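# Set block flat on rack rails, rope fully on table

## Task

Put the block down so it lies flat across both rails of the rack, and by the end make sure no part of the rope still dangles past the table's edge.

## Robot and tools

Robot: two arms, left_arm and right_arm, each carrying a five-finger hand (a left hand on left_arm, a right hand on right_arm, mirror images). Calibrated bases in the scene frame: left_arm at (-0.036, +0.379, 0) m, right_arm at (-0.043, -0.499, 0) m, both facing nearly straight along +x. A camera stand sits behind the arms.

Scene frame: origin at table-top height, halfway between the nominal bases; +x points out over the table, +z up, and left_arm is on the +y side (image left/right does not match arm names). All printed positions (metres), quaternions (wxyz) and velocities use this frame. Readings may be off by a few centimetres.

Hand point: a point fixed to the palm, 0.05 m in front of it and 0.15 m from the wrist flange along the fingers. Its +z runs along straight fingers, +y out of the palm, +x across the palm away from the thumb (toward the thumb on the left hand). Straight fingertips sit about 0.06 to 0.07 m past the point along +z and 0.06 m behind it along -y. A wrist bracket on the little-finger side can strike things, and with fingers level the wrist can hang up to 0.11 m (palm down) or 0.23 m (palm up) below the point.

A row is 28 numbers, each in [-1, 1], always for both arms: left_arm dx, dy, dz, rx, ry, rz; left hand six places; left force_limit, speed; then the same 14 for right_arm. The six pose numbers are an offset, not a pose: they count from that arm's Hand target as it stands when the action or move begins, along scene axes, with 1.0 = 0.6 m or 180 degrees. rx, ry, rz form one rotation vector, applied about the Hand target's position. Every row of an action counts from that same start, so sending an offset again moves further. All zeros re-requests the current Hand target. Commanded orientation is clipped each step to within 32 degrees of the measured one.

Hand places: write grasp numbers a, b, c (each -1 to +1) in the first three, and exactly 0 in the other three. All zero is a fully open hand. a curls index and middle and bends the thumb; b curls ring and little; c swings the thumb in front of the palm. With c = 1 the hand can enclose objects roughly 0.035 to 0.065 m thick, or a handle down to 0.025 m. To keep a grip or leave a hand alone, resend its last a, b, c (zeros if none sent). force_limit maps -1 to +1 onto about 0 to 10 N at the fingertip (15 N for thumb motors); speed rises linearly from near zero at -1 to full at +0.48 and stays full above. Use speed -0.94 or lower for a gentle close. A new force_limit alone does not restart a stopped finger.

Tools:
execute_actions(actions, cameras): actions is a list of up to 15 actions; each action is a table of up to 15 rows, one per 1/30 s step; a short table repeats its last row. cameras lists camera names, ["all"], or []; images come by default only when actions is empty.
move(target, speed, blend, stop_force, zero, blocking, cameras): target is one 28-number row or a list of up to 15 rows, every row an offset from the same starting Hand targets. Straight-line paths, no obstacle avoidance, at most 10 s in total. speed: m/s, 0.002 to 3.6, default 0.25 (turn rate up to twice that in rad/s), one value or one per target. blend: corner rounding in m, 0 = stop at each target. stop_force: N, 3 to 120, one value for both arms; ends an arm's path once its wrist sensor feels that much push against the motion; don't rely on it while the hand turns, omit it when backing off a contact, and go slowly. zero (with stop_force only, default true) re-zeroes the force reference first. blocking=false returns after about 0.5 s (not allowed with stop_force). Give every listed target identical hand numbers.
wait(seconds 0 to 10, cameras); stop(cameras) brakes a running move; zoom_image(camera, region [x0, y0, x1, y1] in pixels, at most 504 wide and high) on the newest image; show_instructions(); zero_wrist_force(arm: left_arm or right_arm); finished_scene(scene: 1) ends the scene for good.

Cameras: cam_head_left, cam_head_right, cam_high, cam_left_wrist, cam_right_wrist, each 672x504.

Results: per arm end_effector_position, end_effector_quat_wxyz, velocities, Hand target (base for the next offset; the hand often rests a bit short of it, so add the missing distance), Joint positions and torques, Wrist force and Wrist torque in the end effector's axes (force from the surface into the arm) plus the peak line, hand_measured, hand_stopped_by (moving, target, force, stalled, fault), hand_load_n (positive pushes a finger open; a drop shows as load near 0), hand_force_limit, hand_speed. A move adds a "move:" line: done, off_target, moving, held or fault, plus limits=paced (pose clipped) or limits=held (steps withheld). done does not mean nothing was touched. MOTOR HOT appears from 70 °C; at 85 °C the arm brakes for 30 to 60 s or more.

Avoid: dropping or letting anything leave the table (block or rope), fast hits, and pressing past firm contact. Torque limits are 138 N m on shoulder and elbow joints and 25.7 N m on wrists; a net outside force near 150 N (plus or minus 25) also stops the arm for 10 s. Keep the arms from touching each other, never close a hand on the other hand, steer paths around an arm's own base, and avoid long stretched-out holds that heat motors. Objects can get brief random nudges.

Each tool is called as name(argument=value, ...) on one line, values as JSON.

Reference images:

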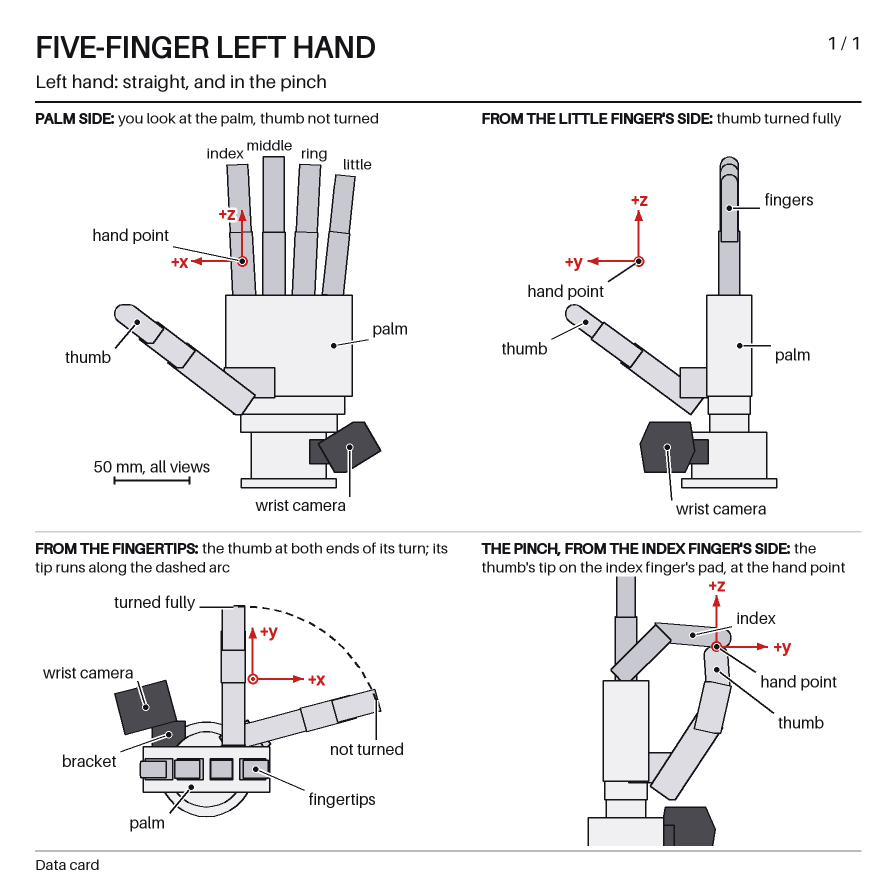

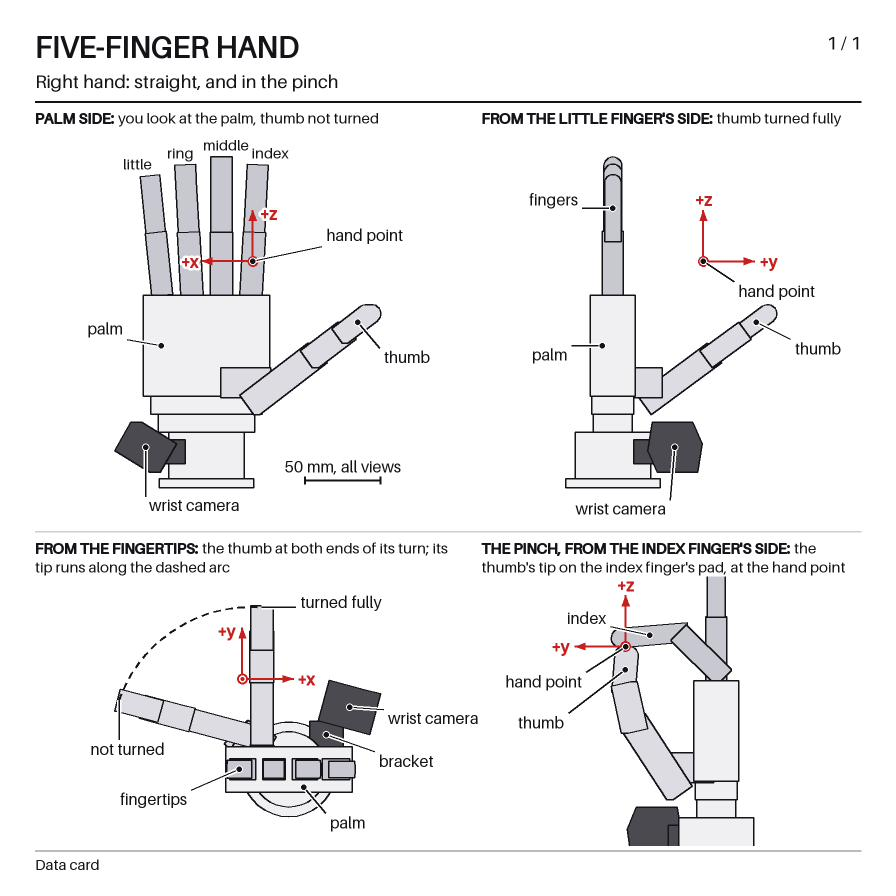

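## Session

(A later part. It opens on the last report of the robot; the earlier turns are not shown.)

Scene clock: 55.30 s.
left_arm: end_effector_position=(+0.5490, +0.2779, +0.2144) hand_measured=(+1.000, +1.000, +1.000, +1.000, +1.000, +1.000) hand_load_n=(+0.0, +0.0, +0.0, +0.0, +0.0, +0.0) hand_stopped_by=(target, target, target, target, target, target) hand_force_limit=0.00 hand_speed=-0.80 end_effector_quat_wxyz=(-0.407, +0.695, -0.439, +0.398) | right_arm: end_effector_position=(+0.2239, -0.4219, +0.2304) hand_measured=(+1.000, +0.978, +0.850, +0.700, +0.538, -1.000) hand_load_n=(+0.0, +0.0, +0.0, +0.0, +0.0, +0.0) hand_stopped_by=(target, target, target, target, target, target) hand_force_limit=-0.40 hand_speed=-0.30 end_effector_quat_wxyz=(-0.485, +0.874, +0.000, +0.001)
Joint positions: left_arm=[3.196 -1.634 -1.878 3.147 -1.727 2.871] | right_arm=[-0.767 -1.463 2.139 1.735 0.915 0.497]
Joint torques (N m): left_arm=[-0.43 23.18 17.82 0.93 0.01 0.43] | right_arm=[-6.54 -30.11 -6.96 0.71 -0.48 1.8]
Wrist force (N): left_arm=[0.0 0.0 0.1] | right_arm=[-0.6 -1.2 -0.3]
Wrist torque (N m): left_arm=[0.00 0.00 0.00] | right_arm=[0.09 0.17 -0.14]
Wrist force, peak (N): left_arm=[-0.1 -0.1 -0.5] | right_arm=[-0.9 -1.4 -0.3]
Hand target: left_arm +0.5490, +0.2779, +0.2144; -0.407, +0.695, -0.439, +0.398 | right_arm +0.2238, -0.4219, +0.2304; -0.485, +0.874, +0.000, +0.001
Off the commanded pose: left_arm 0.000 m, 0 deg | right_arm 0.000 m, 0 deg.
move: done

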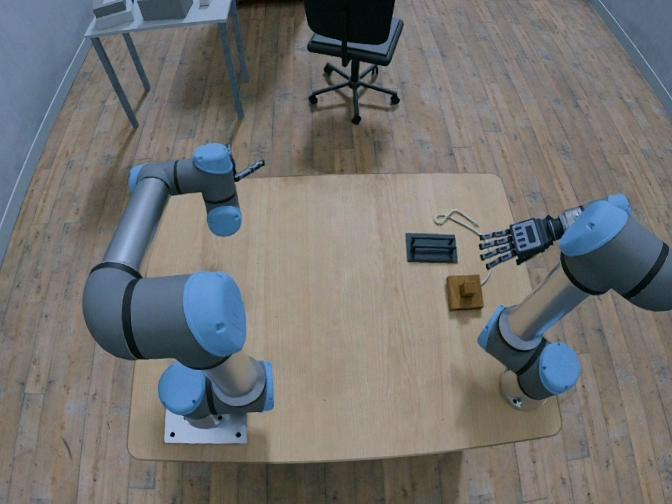

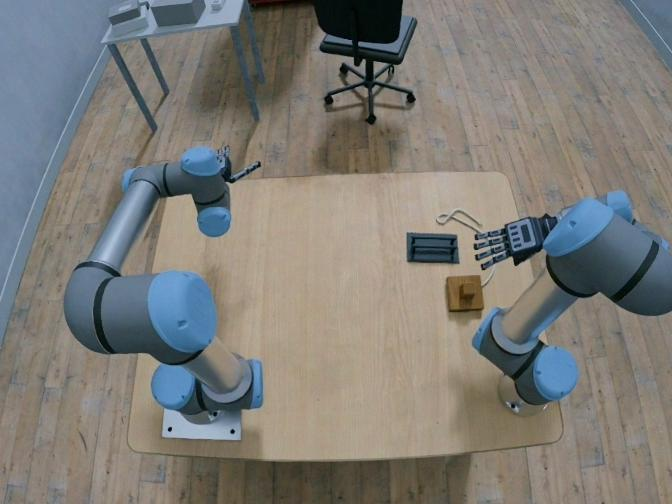

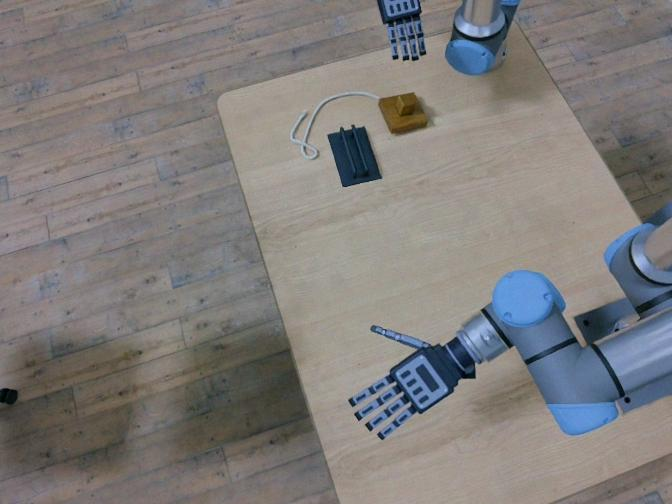

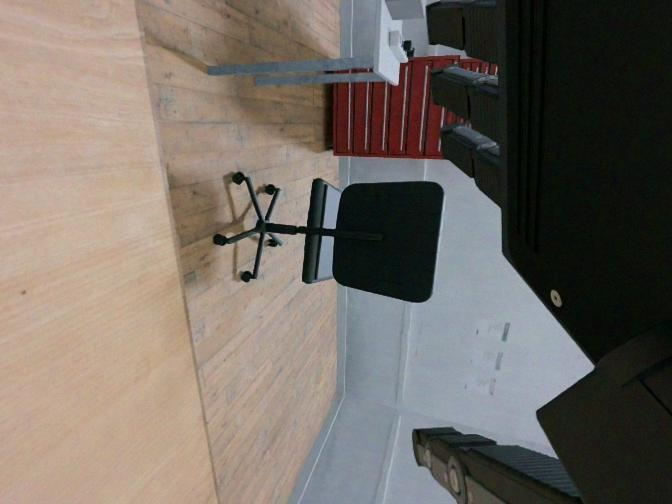

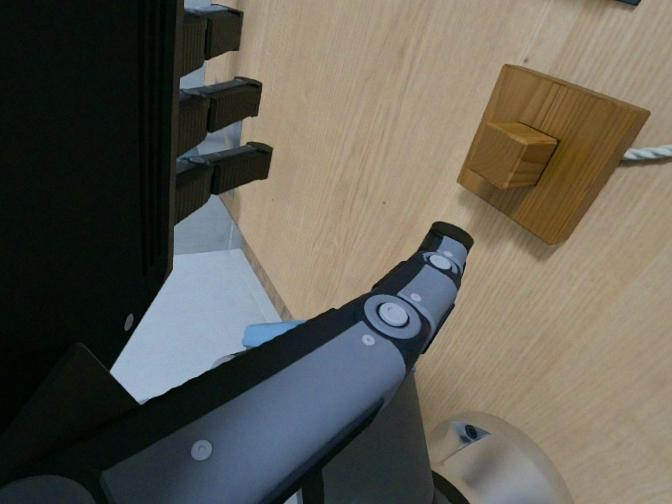

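move(target=[0,0,0,0,0,0, 0,0,0,0,0,0,0,-0.8, 0.0137,0.0732,-0.175,0,0,0, 0.2,0,1,0,0,0,-0.4,-0.3], speed=0.2, cameras=["cam_right_wrist","cam_high","cam_head_left"])

zoom_image(camera="cam_right_wrist", region=[180, 0, 580, 300])

zoom_image(camera="cam_high", region=[280, 20, 480, 200])

zoom_image(camera="cam_head_left", region=[400, 190, 560, 330])

Scene clock: 57.90 s.
left_arm: end_effector_position=(+0.5490, +0.2779, +0.2144) hand_measured=(+1.000, +1.000, +1.000, +1.000, +1.000, +1.000) hand_load_n=(+0.0, +0.0, +0.0, +0.0, +0.0, +0.0) hand_stopped_by=(target, target, target, target, target, target) hand_force_limit=0.00 hand_speed=-0.80 end_effector_quat_wxyz=(-0.407, +0.695, -0.439, +0.398) | right_arm: end_effector_position=(+0.2320, -0.3780, +0.1255) hand_measured=(+1.000, +0.970, +0.750, +0.600, +0.500, -1.000) hand_load_n=(+0.0, +0.0, +0.0, +0.0, +0.0, +0.0) hand_stopped_by=(target, target, target, target, target, target) hand_force_limit=-0.40 hand_speed=-0.30 end_effector_quat_wxyz=(-0.485, +0.874, +0.000, +0.001)
Joint positions: left_arm=[3.196 -1.634 -1.878 3.147 -1.727 2.871] | right_arm=[-0.63 -1.249 2.227 1.352 0.817 0.623]
Joint torques (N m): left_arm=[0.01 23.33 18.35 1.01 -0.15 0.47] | right_arm=[7.4 -12.95 -17.96 0.81 -2.15 2.01]
Wrist force (N): left_arm=[-0.1 0.1 0.1] | right_arm=[-0.2 -0.9 0.1]
Wrist torque (N m): left_arm=[-0.01 0.01 0.00] | right_arm=[0.12 0.13 -0.07]
Wrist force, peak (N): left_arm=[0.0 0.4 0.0] | right_arm=[-0.6 -2.0 -0.9]
Hand target: left_arm +0.5490, +0.2779, +0.2144; -0.407, +0.695, -0.439, +0.398 | right_arm +0.2320, -0.3780, +0.1254; -0.485, +0.874, +0.000, +0.001
Off the commanded pose: left_arm 0.000 m, 0 deg | right_arm 0.000 m, 0 deg.
move: done
Images, in order (width x height): cam_head_left 672x504, cam_high 672x504, cam_right_wrist 672x504.

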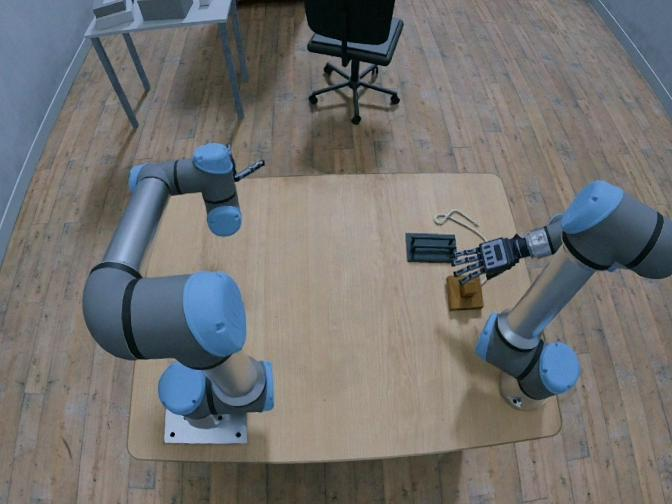

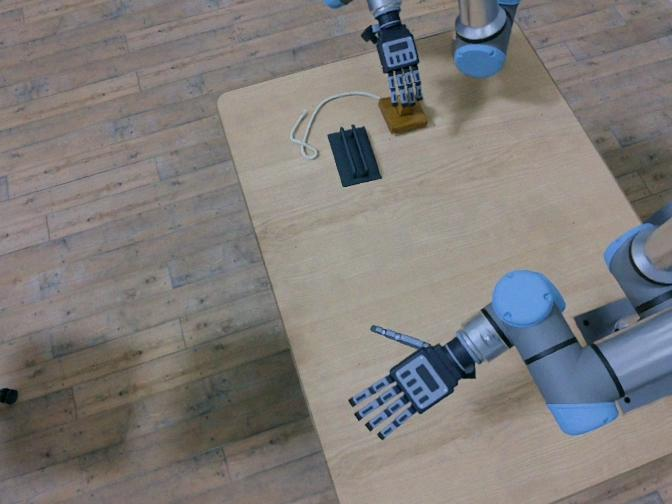

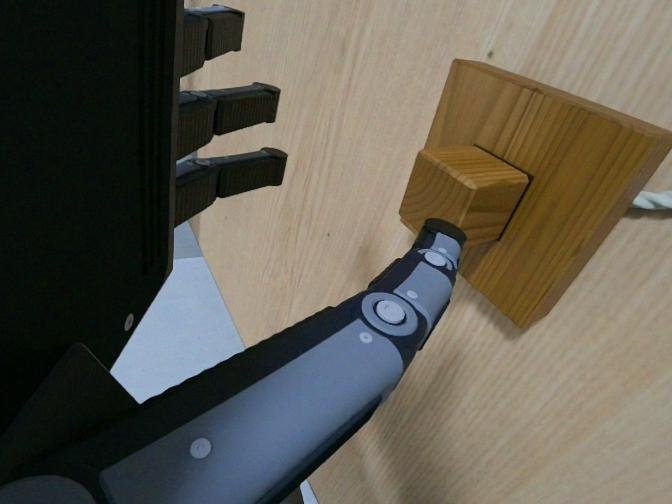

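Scaled by 1.260 from the camera's 672x504 image, which has a finer 960x720 frame.

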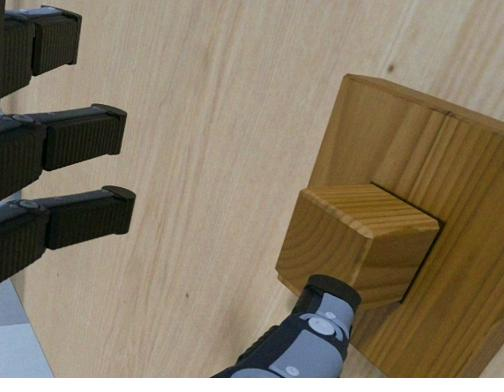

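Scaled by 2.520 from the camera's 672x504 image, which has a finer 960x720 frame.

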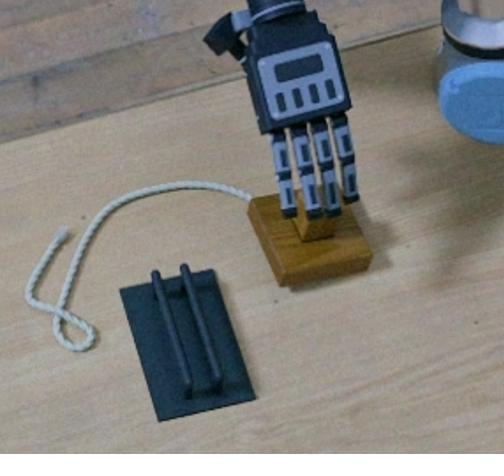

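Scaled by 3.150 from the camera's 672x504 image, which has a finer 960x720 frame.

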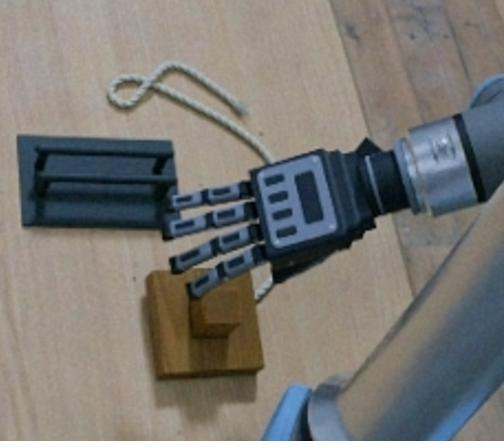

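move(target=[0,0,0,0,0,0, 0,0,0,0,0,0,0,-0.8, -0.0017,0.0133,-0.129,0,0,0, 0.2,0,1,0,0,0,-0.4,-0.3], speed=0.08, stop_force=6, cameras=["cam_right_wrist","cam_high","cam_head_left"])

zoom_image(camera="cam_right_wrist", region=[180, 0, 580, 300])

zoom_image(camera="cam_high", region=[280, 20, 480, 200])

zoom_image(camera="cam_head_left", region=[400, 190, 560, 330])

Scene clock: 61.13 s.
left_arm: end_effector_position=(+0.5490, +0.2779, +0.2144) hand_measured=(+1.000, +1.000, +1.000, +1.000, +1.000, +1.000) hand_load_n=(+0.0, +0.0, +0.0, +0.0, +0.0, -0.5) hand_stopped_by=(target, target, target, target, target, target) hand_force_limit=0.00 hand_speed=-0.80 end_effector_quat_wxyz=(-0.407, +0.695, -0.439, +0.398) | right_arm: end_effector_position=(+0.2310, -0.3700, +0.0480) hand_measured=(+1.000, +0.970, +0.750, +0.600, +0.500, -1.000) hand_load_n=(+0.0, +0.0, +0.0, +0.0, +0.0, +0.0) hand_stopped_by=(target, target, target, target, target, target) hand_force_limit=-0.40 hand_speed=-0.30 end_effector_quat_wxyz=(-0.485, +0.874, +0.000, +0.001)
Joint positions: left_arm=[3.196 -1.634 -1.878 3.147 -1.727 2.871] | right_arm=[-0.609 -1.047 2.255 1.108 0.803 0.644]
Joint torques (N m): left_arm=[-0.5 23.51 17.25 0.82 -0.06 0.49] | right_arm=[7.38 -17.61 -13.21 0.49 -2.26 1.91]
Wrist force (N): left_arm=[0.0 0.2 0.1] | right_arm=[-0.2 -2.1 -1.1]
Wrist torque (N m): left_arm=[0.02 0.01 -0.01] | right_arm=[0.07 0.08 -0.09]
Wrist force, peak (N): left_arm=[-0.2 0.4 0.0] | right_arm=[-0.3 -2.6 -1.4]
Hand target: left_arm +0.5490, +0.2779, +0.2144; -0.407, +0.695, -0.439, +0.398 | right_arm +0.2310, -0.3700, +0.0480; -0.485, +0.874, +0.000, +0.001
Off the commanded pose: left_arm 0.000 m, 0 deg | right_arm 0.000 m, 0 deg.
move: done
Images, in order (width x height): cam_head_left 672x504, cam_high 672x504, cam_right_wrist 672x504.

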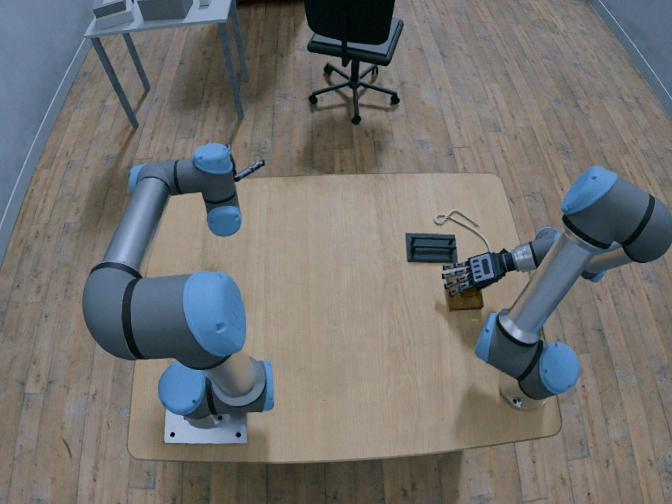

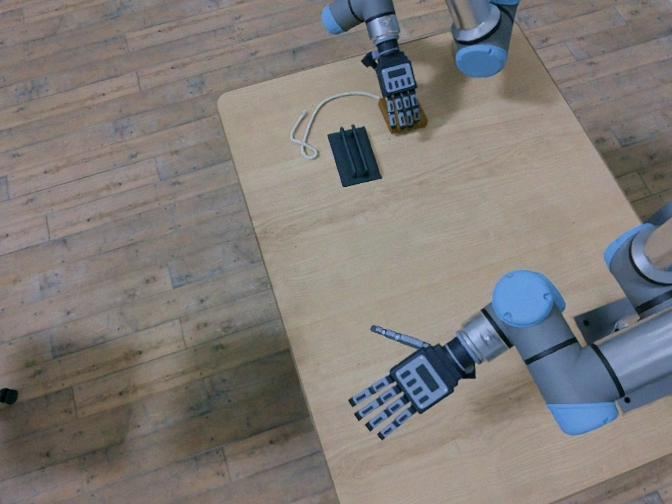

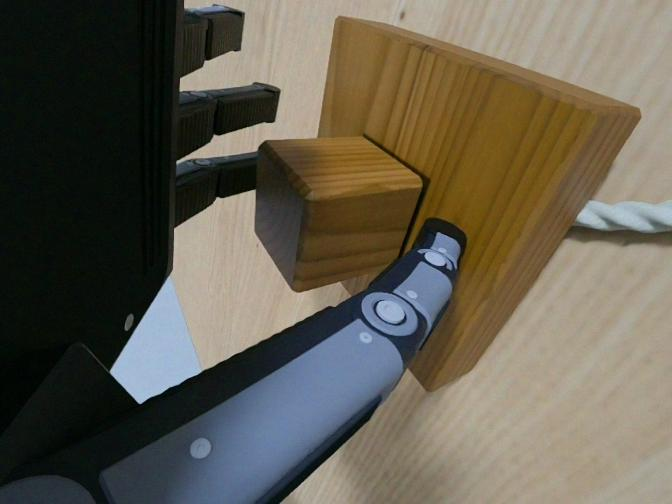

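Scaled by 1.260 from the camera's 672x504 image, which has a finer 960x720 frame.

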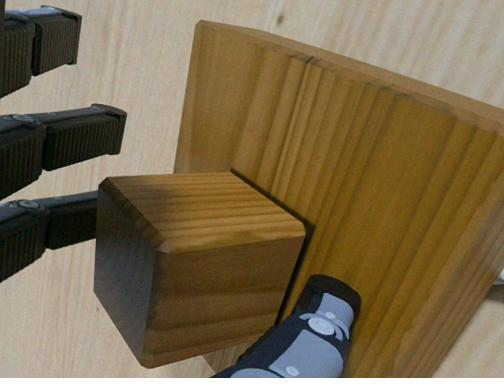

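Scaled by 2.520 from the camera's 672x504 image, which has a finer 960x720 frame.

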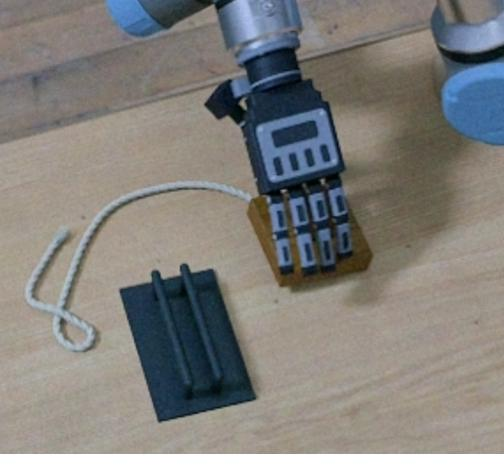

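Scaled by 3.150 from the camera's 672x504 image, which has a finer 960x720 frame.

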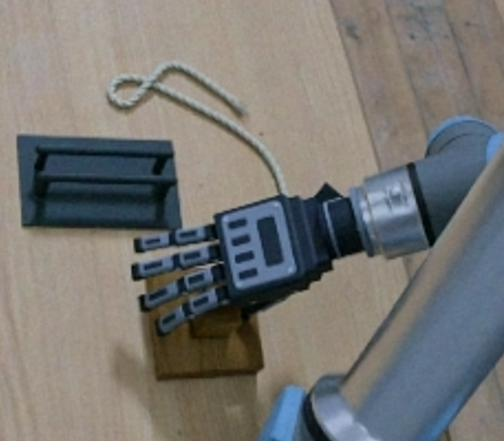

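move(target=[0,0,0,0,0,0, 0,0,0,0,0,0,0,-0.8, 0,0,0,0,0,0, 0.6,0,1,0,0,0,-0.3,-0.75], cameras=["cam_right_wrist","cam_high","cam_head_left"])

Scene clock: 62.30 s.
left_arm: end_effector_position=(+0.5490, +0.2779, +0.2144) hand_measured=(+1.000, +1.000, +1.000, +1.000, +1.000, +1.000) hand_load_n=(+0.0, +0.0, +0.0, +0.0, +0.0, +0.0) hand_stopped_by=(target, target, target, target, target, target) hand_force_limit=0.00 hand_speed=-0.80 end_effector_quat_wxyz=(-0.407, +0.695, -0.439, +0.398) | right_arm: end_effector_position=(+0.2310, -0.3700, +0.0480) hand_measured=(+1.000, +0.910, +0.292, +0.166, +0.280, -1.000) hand_load_n=(+0.0, +0.0, +3.0, +9.0, +5.5, -3.0) hand_stopped_by=(target, target, force, force, force, target) hand_force_limit=-0.30 hand_speed=-0.75 end_effector_quat_wxyz=(-0.485, +0.874, +0.000, +0.001)
Joint positions: left_arm=[3.196 -1.634 -1.878 3.147 -1.727 2.871] | right_arm=[-0.608 -1.047 2.255 1.107 0.803 0.644]
Joint torques (N m): left_arm=[-0.12 23.28 17.88 0.91 -0.1 0.4] | right_arm=[5.88 -18.39 -13.27 3.23 -1.33 1.73]
Wrist force (N): left_arm=[0.0 0.1 -0.2] | right_arm=[-0.4 -6.8 -1.7]
Wrist torque (N m): left_arm=[0.03 0.00 -0.01] | right_arm=[-0.01 0.15 -0.28]
Wrist force, peak (N): left_arm=[0.0 0.3 -0.2] | right_arm=[-0.4 -6.8 -1.7]
Hand target: left_arm +0.5490, +0.2779, +0.2144; -0.407, +0.695, -0.439, +0.398 | right_arm +0.2310, -0.3700, +0.0480; -0.485, +0.874, +0.000, +0.001
Off the commanded pose: left_arm 0.000 m, 0 deg | right_arm 0.000 m, 0 deg.
move: done
Images, in order (width x height): cam_head_left 672x504, cam_high 672x504, cam_right_wrist 672x504.

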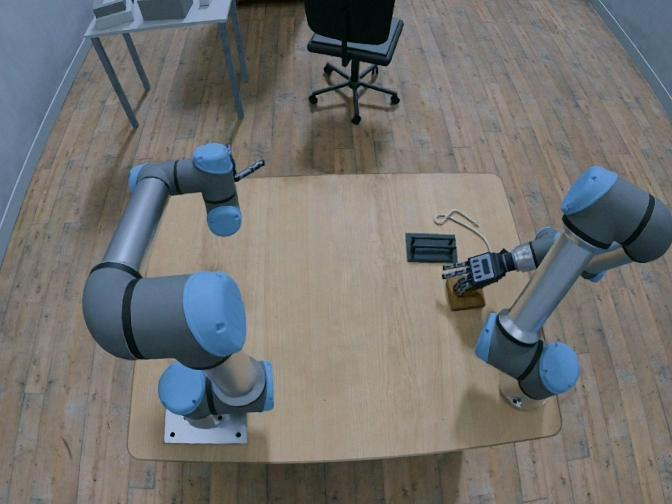

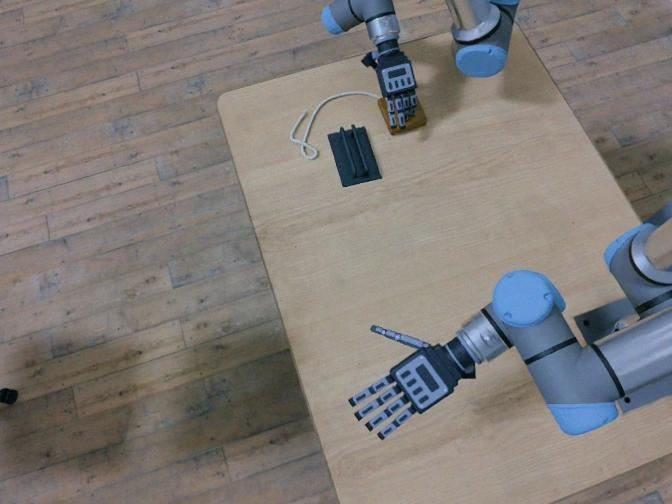

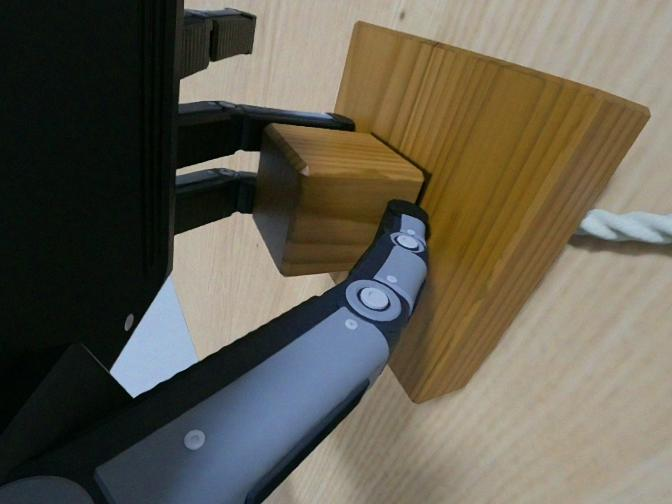

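move(target=[0,0,0,0,0,0, 0,0,0,0,0,0,0,-0.8, 0,0,0.08,0,0,0, 0.6,0,1,0,0,0,-0.3,-0.75], speed=0.06, cameras=["cam_right_wrist","cam_high","cam_head_left"])

zoom_image(camera="cam_high", region=[280, 20, 480, 200])

zoom_image(camera="cam_head_left", region=[400, 190, 560, 330])

Scene clock: 65.83 s.
left_arm: end_effector_position=(+0.5490, +0.2779, +0.2144) hand_measured=(+1.000, +1.000, +1.000, +1.000, +1.000, +1.000) hand_load_n=(+0.0, +0.0, +0.0, +0.0, +0.0, +0.0) hand_stopped_by=(target, target, target, target, target, target) hand_force_limit=0.00 hand_speed=-0.80 end_effector_quat_wxyz=(-0.407, +0.695, -0.439, +0.398) | right_arm: end_effector_position=(+0.2310, -0.3700, +0.0960) hand_measured=(+1.000, +0.910, +0.292, +0.166, +0.280, -1.000) hand_load_n=(+0.0, +0.0, +0.0, +6.0, +4.5, -0.5) hand_stopped_by=(target, target, force, force, force, target) hand_force_limit=-0.30 hand_speed=-0.75 end_effector_quat_wxyz=(-0.485, +0.874, +0.000, +0.001)
Joint positions: left_arm=[3.196 -1.634 -1.878 3.147 -1.727 2.871] | right_arm=[-0.608 -1.179 2.245 1.249 0.803 0.644]
Joint torques (N m): left_arm=[-0.29 23.9 17.34 0.77 -0.09 0.52] | right_arm=[-5.81 -36.15 -16.72 4.04 0.12 -2.11]
Wrist force (N): left_arm=[0.0 0.1 0.2] | right_arm=[-0.2 0.8 1.2]
Wrist torque (N m): left_arm=[0.00 0.01 -0.01] | right_arm=[0.13 0.08 -0.02]
Wrist force, peak (N): left_arm=[-0.2 0.2 -0.3] | right_arm=[0.1 -6.7 -1.7]
Hand target: left_arm +0.5490, +0.2779, +0.2144; -0.407, +0.695, -0.439, +0.398 | right_arm +0.2310, -0.3700, +0.0960; -0.485, +0.874, +0.000, +0.001
Off the commanded pose: left_arm 0.000 m, 0 deg | right_arm 0.000 m, 0 deg.
move: done
Images, in order (width x height): cam_head_left 672x504, cam_high 672x504, cam_right_wrist 672x504.

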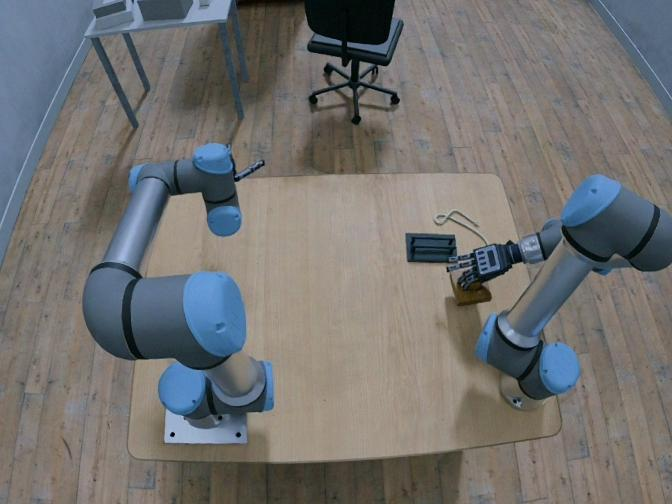

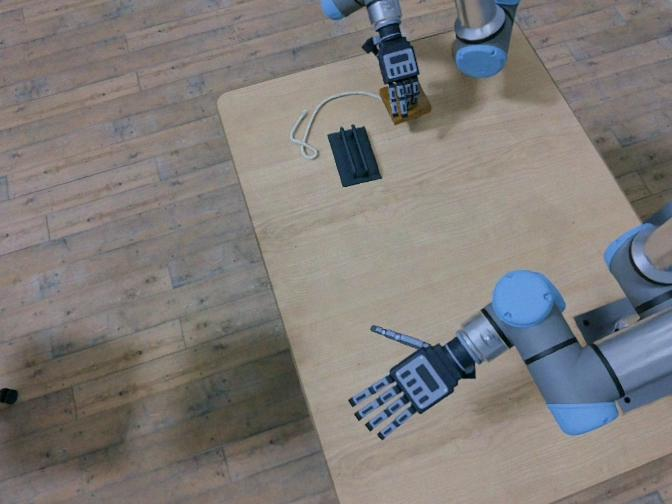

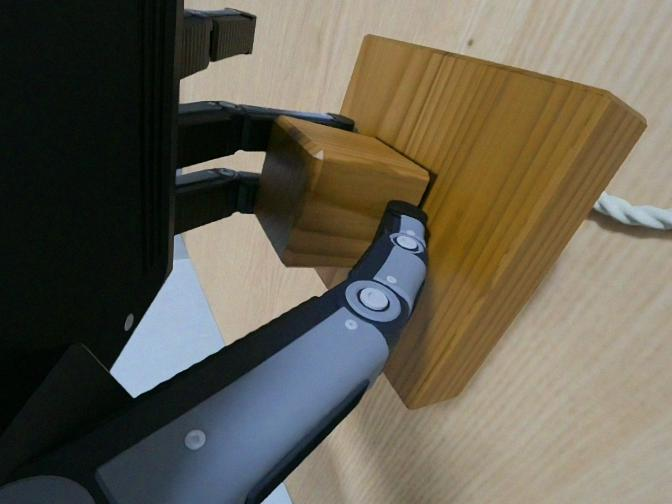

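Scaled by 2.520 from the camera's 672x504 image, which has a finer 960x720 frame.

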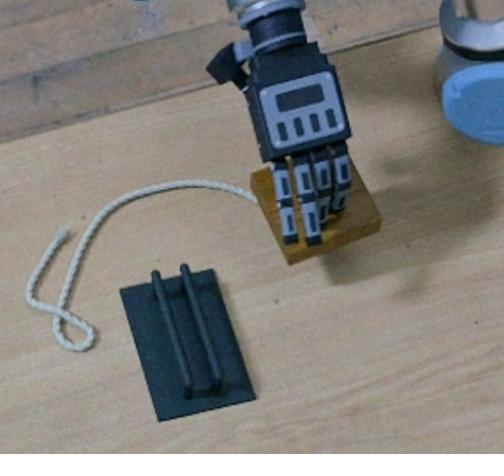

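Scaled by 3.150 from the camera's 672x504 image, which has a finer 960x720 frame.

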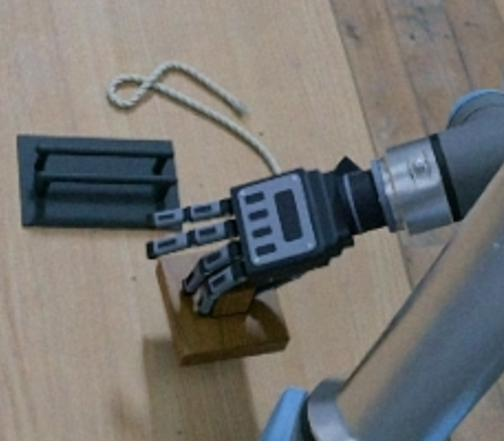

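move(target=[0,0,0,0,0,0, 0,0,0,0,0,0,0,-0.8, 0,0,0,0,0,0, 0.65,0,1,0,0,0,0.1,-0.9], cameras=["cam_right_wrist","cam_head_left"])

zoom_image(camera="cam_head_left", region=[400, 190, 560, 330])

Scene clock: 67.17 s.
left_arm: end_effector_position=(+0.5490, +0.2779, +0.2144) hand_measured=(+1.000, +1.000, +1.000, +1.000, +1.000, +1.000) hand_load_n=(+0.0, +0.0, +0.0, +0.0, +0.0, +0.0) hand_stopped_by=(target, target, target, target, target, target) hand_force_limit=0.00 hand_speed=-0.80 end_effector_quat_wxyz=(-0.407, +0.695, -0.439, +0.398) | right_arm: end_effector_position=(+0.2310, -0.3700, +0.0960) hand_measured=(+1.000, +0.902, +0.174, +0.166, +0.262, -1.000) hand_load_n=(+0.0, +0.0, +8.0, +6.0, +11.0, +2.5) hand_stopped_by=(target, target, force, force, force, target) hand_force_limit=0.10 hand_speed=-0.90 end_effector_quat_wxyz=(-0.485, +0.874, +0.000, +0.001)
Joint positions: left_arm=[3.196 -1.634 -1.878 3.147 -1.727 2.871] | right_arm=[-0.609 -1.179 2.245 1.249 0.803 0.644]
Joint torques (N m): left_arm=[0.23 23.75 17.86 0.77 0.07 0.45] | right_arm=[-5.33 -35.83 -15.79 4.13 -0.13 -2.04]
Wrist force (N): left_arm=[0.0 0.0 0.0] | right_arm=[-0.2 1.1 1.1]
Wrist torque (N m): left_arm=[0.01 0.00 0.00] | right_arm=[0.18 0.09 0.00]
Wrist force, peak (N): left_arm=[0.1 0.4 -0.2] | right_arm=[-0.2 1.3 1.2]
Hand target: left_arm +0.5490, +0.2779, +0.2144; -0.407, +0.695, -0.439, +0.398 | right_arm +0.2310, -0.3700, +0.0960; -0.485, +0.874, +0.000, +0.001
Off the commanded pose: left_arm 0.000 m, 0 deg | right_arm 0.000 m, 0 deg.
move: done
Images, in order (width x height): cam_head_left 672x504, cam_right_wrist 672x504.

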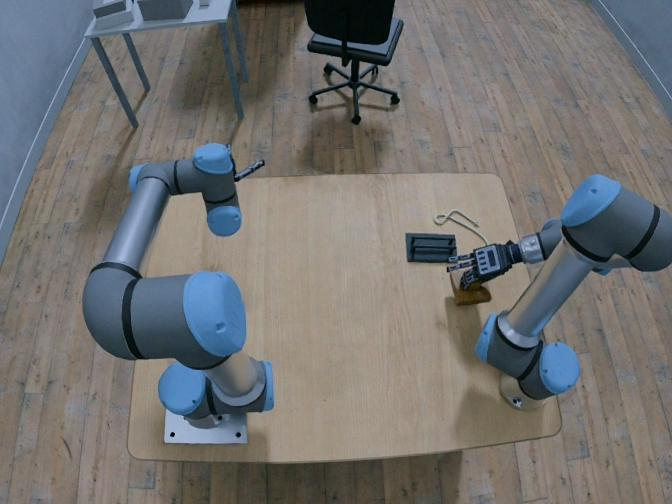

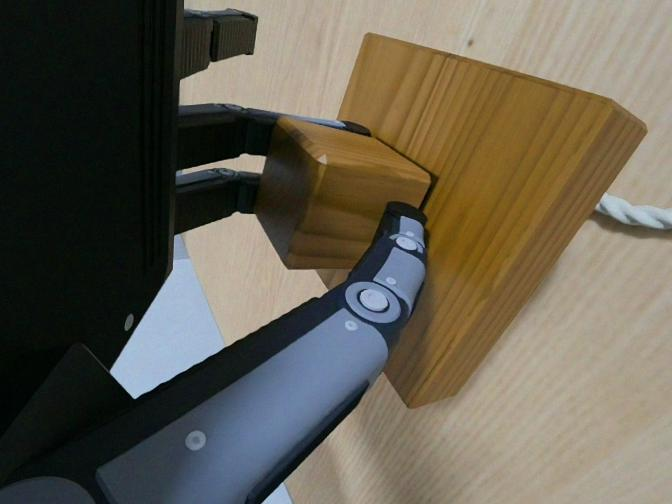

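Scaled by 3.150 from the camera's 672x504 image, which has a finer 960x720 frame.

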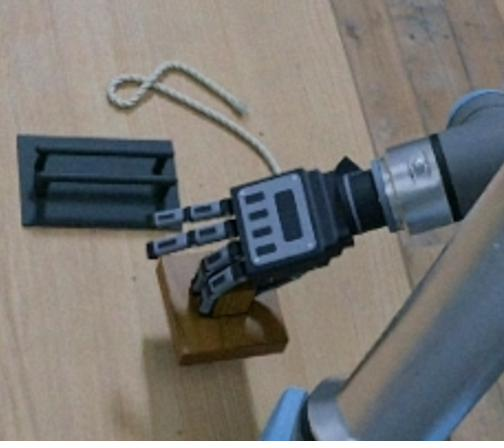

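move(target=[[-0.1,-0.2,0.02,0,0,-0.1, 0,0,0,0,0,0,0,-0.8, 0,0,0.107,0,0,0, 0.65,0,1,0,0,0,0.1,-0.9],[-0.27,-0.513,-0.1,0,0,-0.367, 0,0,0,0,0,0,0,-0.8, 0.25,0.11,0.107,0,0,-0.039, 0.65,0,1,0,0,0,0.1,-0.9]], speed=0.15, blend=[0.03,0], cameras=["all"])

Scene clock: 72.97 s.
left_arm: end_effector_position=(+0.3870, -0.0299, +0.1544) hand_measured=(+1.000, +1.000, +1.000, +1.000, +1.000, +1.000) hand_load_n=(+0.0, +0.0, +0.0, +0.0, +0.0, +0.0) hand_stopped_by=(target, target, target, target, target, target) hand_force_limit=0.00 hand_speed=-0.80 end_effector_quat_wxyz=(+0.124, -0.344, +0.747, -0.555) | right_arm: end_effector_position=(+0.3810, -0.3040, +0.1602) hand_measured=(+1.000, +0.902, +0.174, +0.166, +0.262, -1.000) hand_load_n=(+0.0, +0.0, +8.0, +6.0, +11.0, +2.5) hand_stopped_by=(target, target, force, force, force, target) hand_force_limit=0.10 hand_speed=-0.90 end_effector_quat_wxyz=(-0.484, +0.873, -0.054, +0.031)
Joint positions: left_arm=[2.904 -1.739 -1.938 3.222 -0.929 3.216] | right_arm=[-0.28 -1.116 1.728 1.21 0.578 1.272]
Joint torques (N m): left_arm=[-9.84 13.24 23.83 -1.64 2.73 2] | right_arm=[8.37 -25.7 -22.06 1 -2.89 2.12]
Wrist force (N): left_arm=[-0.2 0.4 0.0] | right_arm=[-0.4 1.7 0.8]
Wrist torque (N m): left_arm=[0.04 0.04 -0.03] | right_arm=[0.19 0.11 0.01]
Wrist force, peak (N): left_arm=[0.1 0.6 0.2] | right_arm=[-0.3 1.5 1.4]
Hand target: left_arm +0.3870, -0.0299, +0.1544; +0.124, -0.344, +0.747, -0.555 | right_arm +0.3810, -0.3040, +0.1602; -0.484, +0.873, -0.054, +0.031
Off the commanded pose: left_arm 0.000 m, 0 deg | right_arm 0.000 m, 0 deg.
move: done

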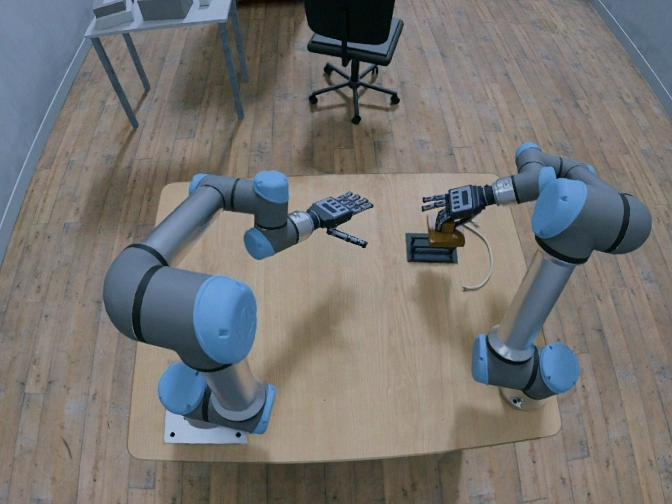

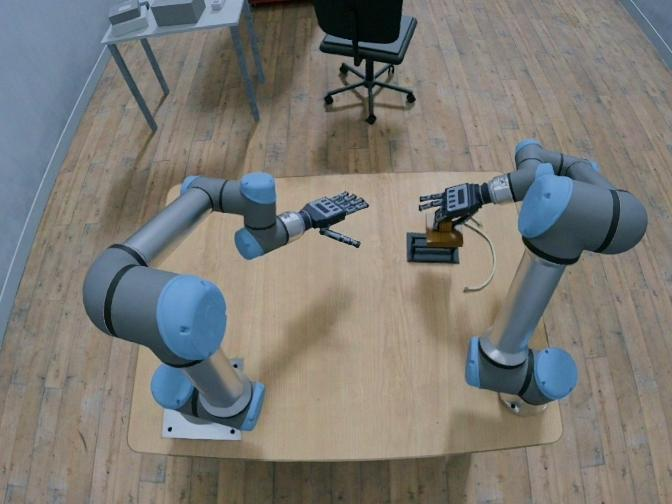

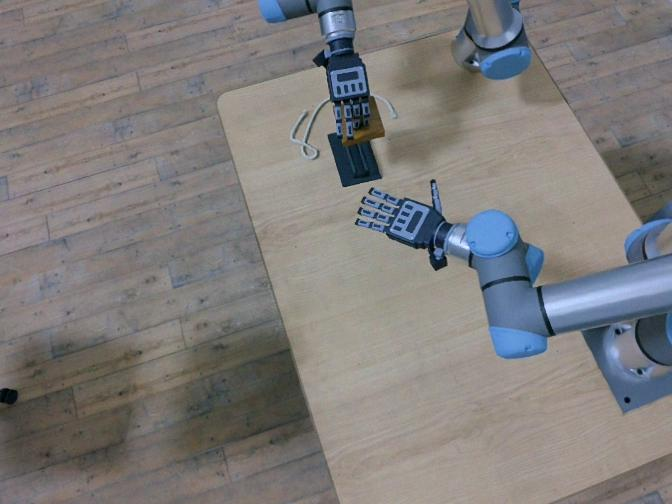

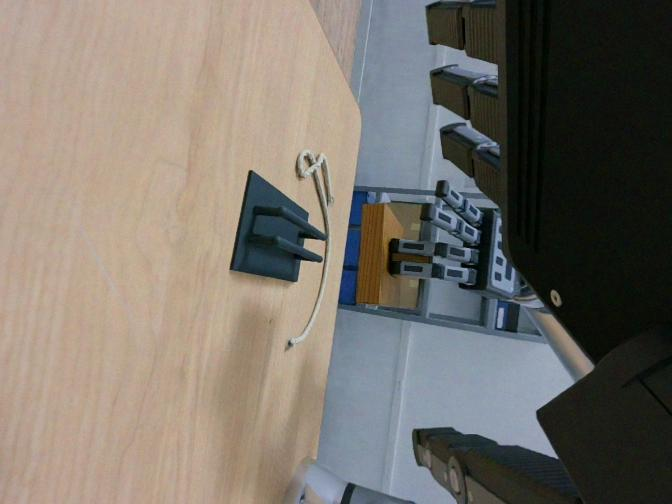

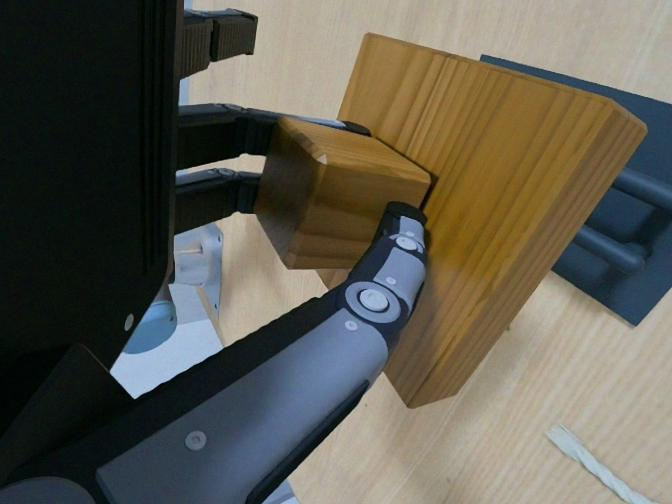

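zoom_image(camera="cam_left_wrist", region=[220, 130, 480, 360])

zoom_image(camera="cam_high", region=[280, 60, 440, 200])

zoom_image(camera="cam_head_left", region=[390, 170, 530, 300])

Scaled by 1.938 from the camera's 672x504 image, which has a finer 960x720 frame.

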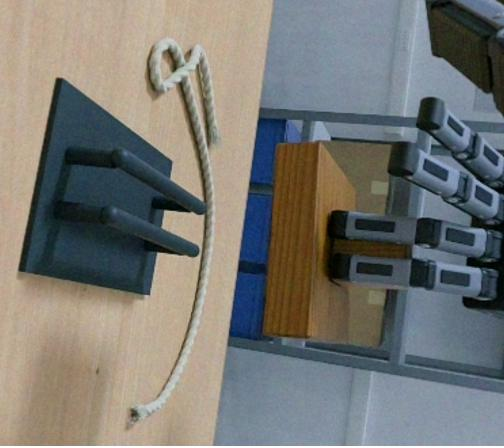

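Scaled by 3.150 from the camera's 672x504 image, which has a finer 960x720 frame.

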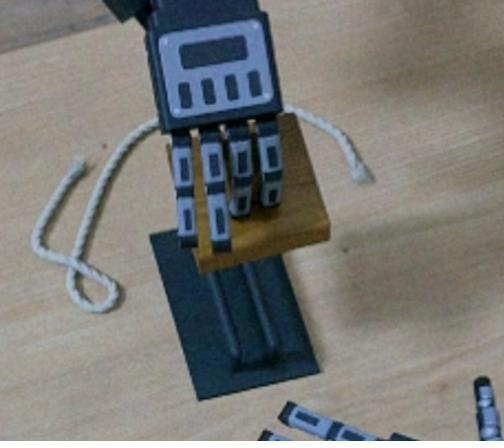

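Scaled by 3.600 from the camera's 672x504 image, which has a finer 960x720 frame.

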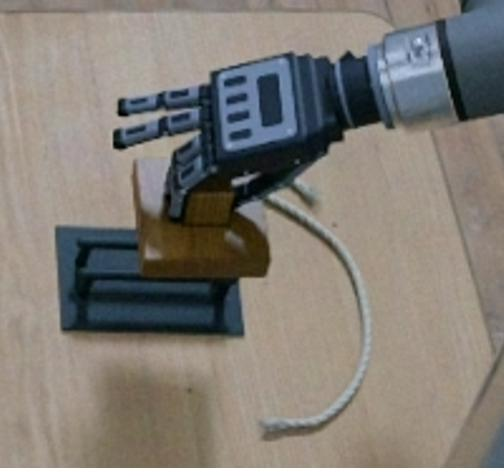

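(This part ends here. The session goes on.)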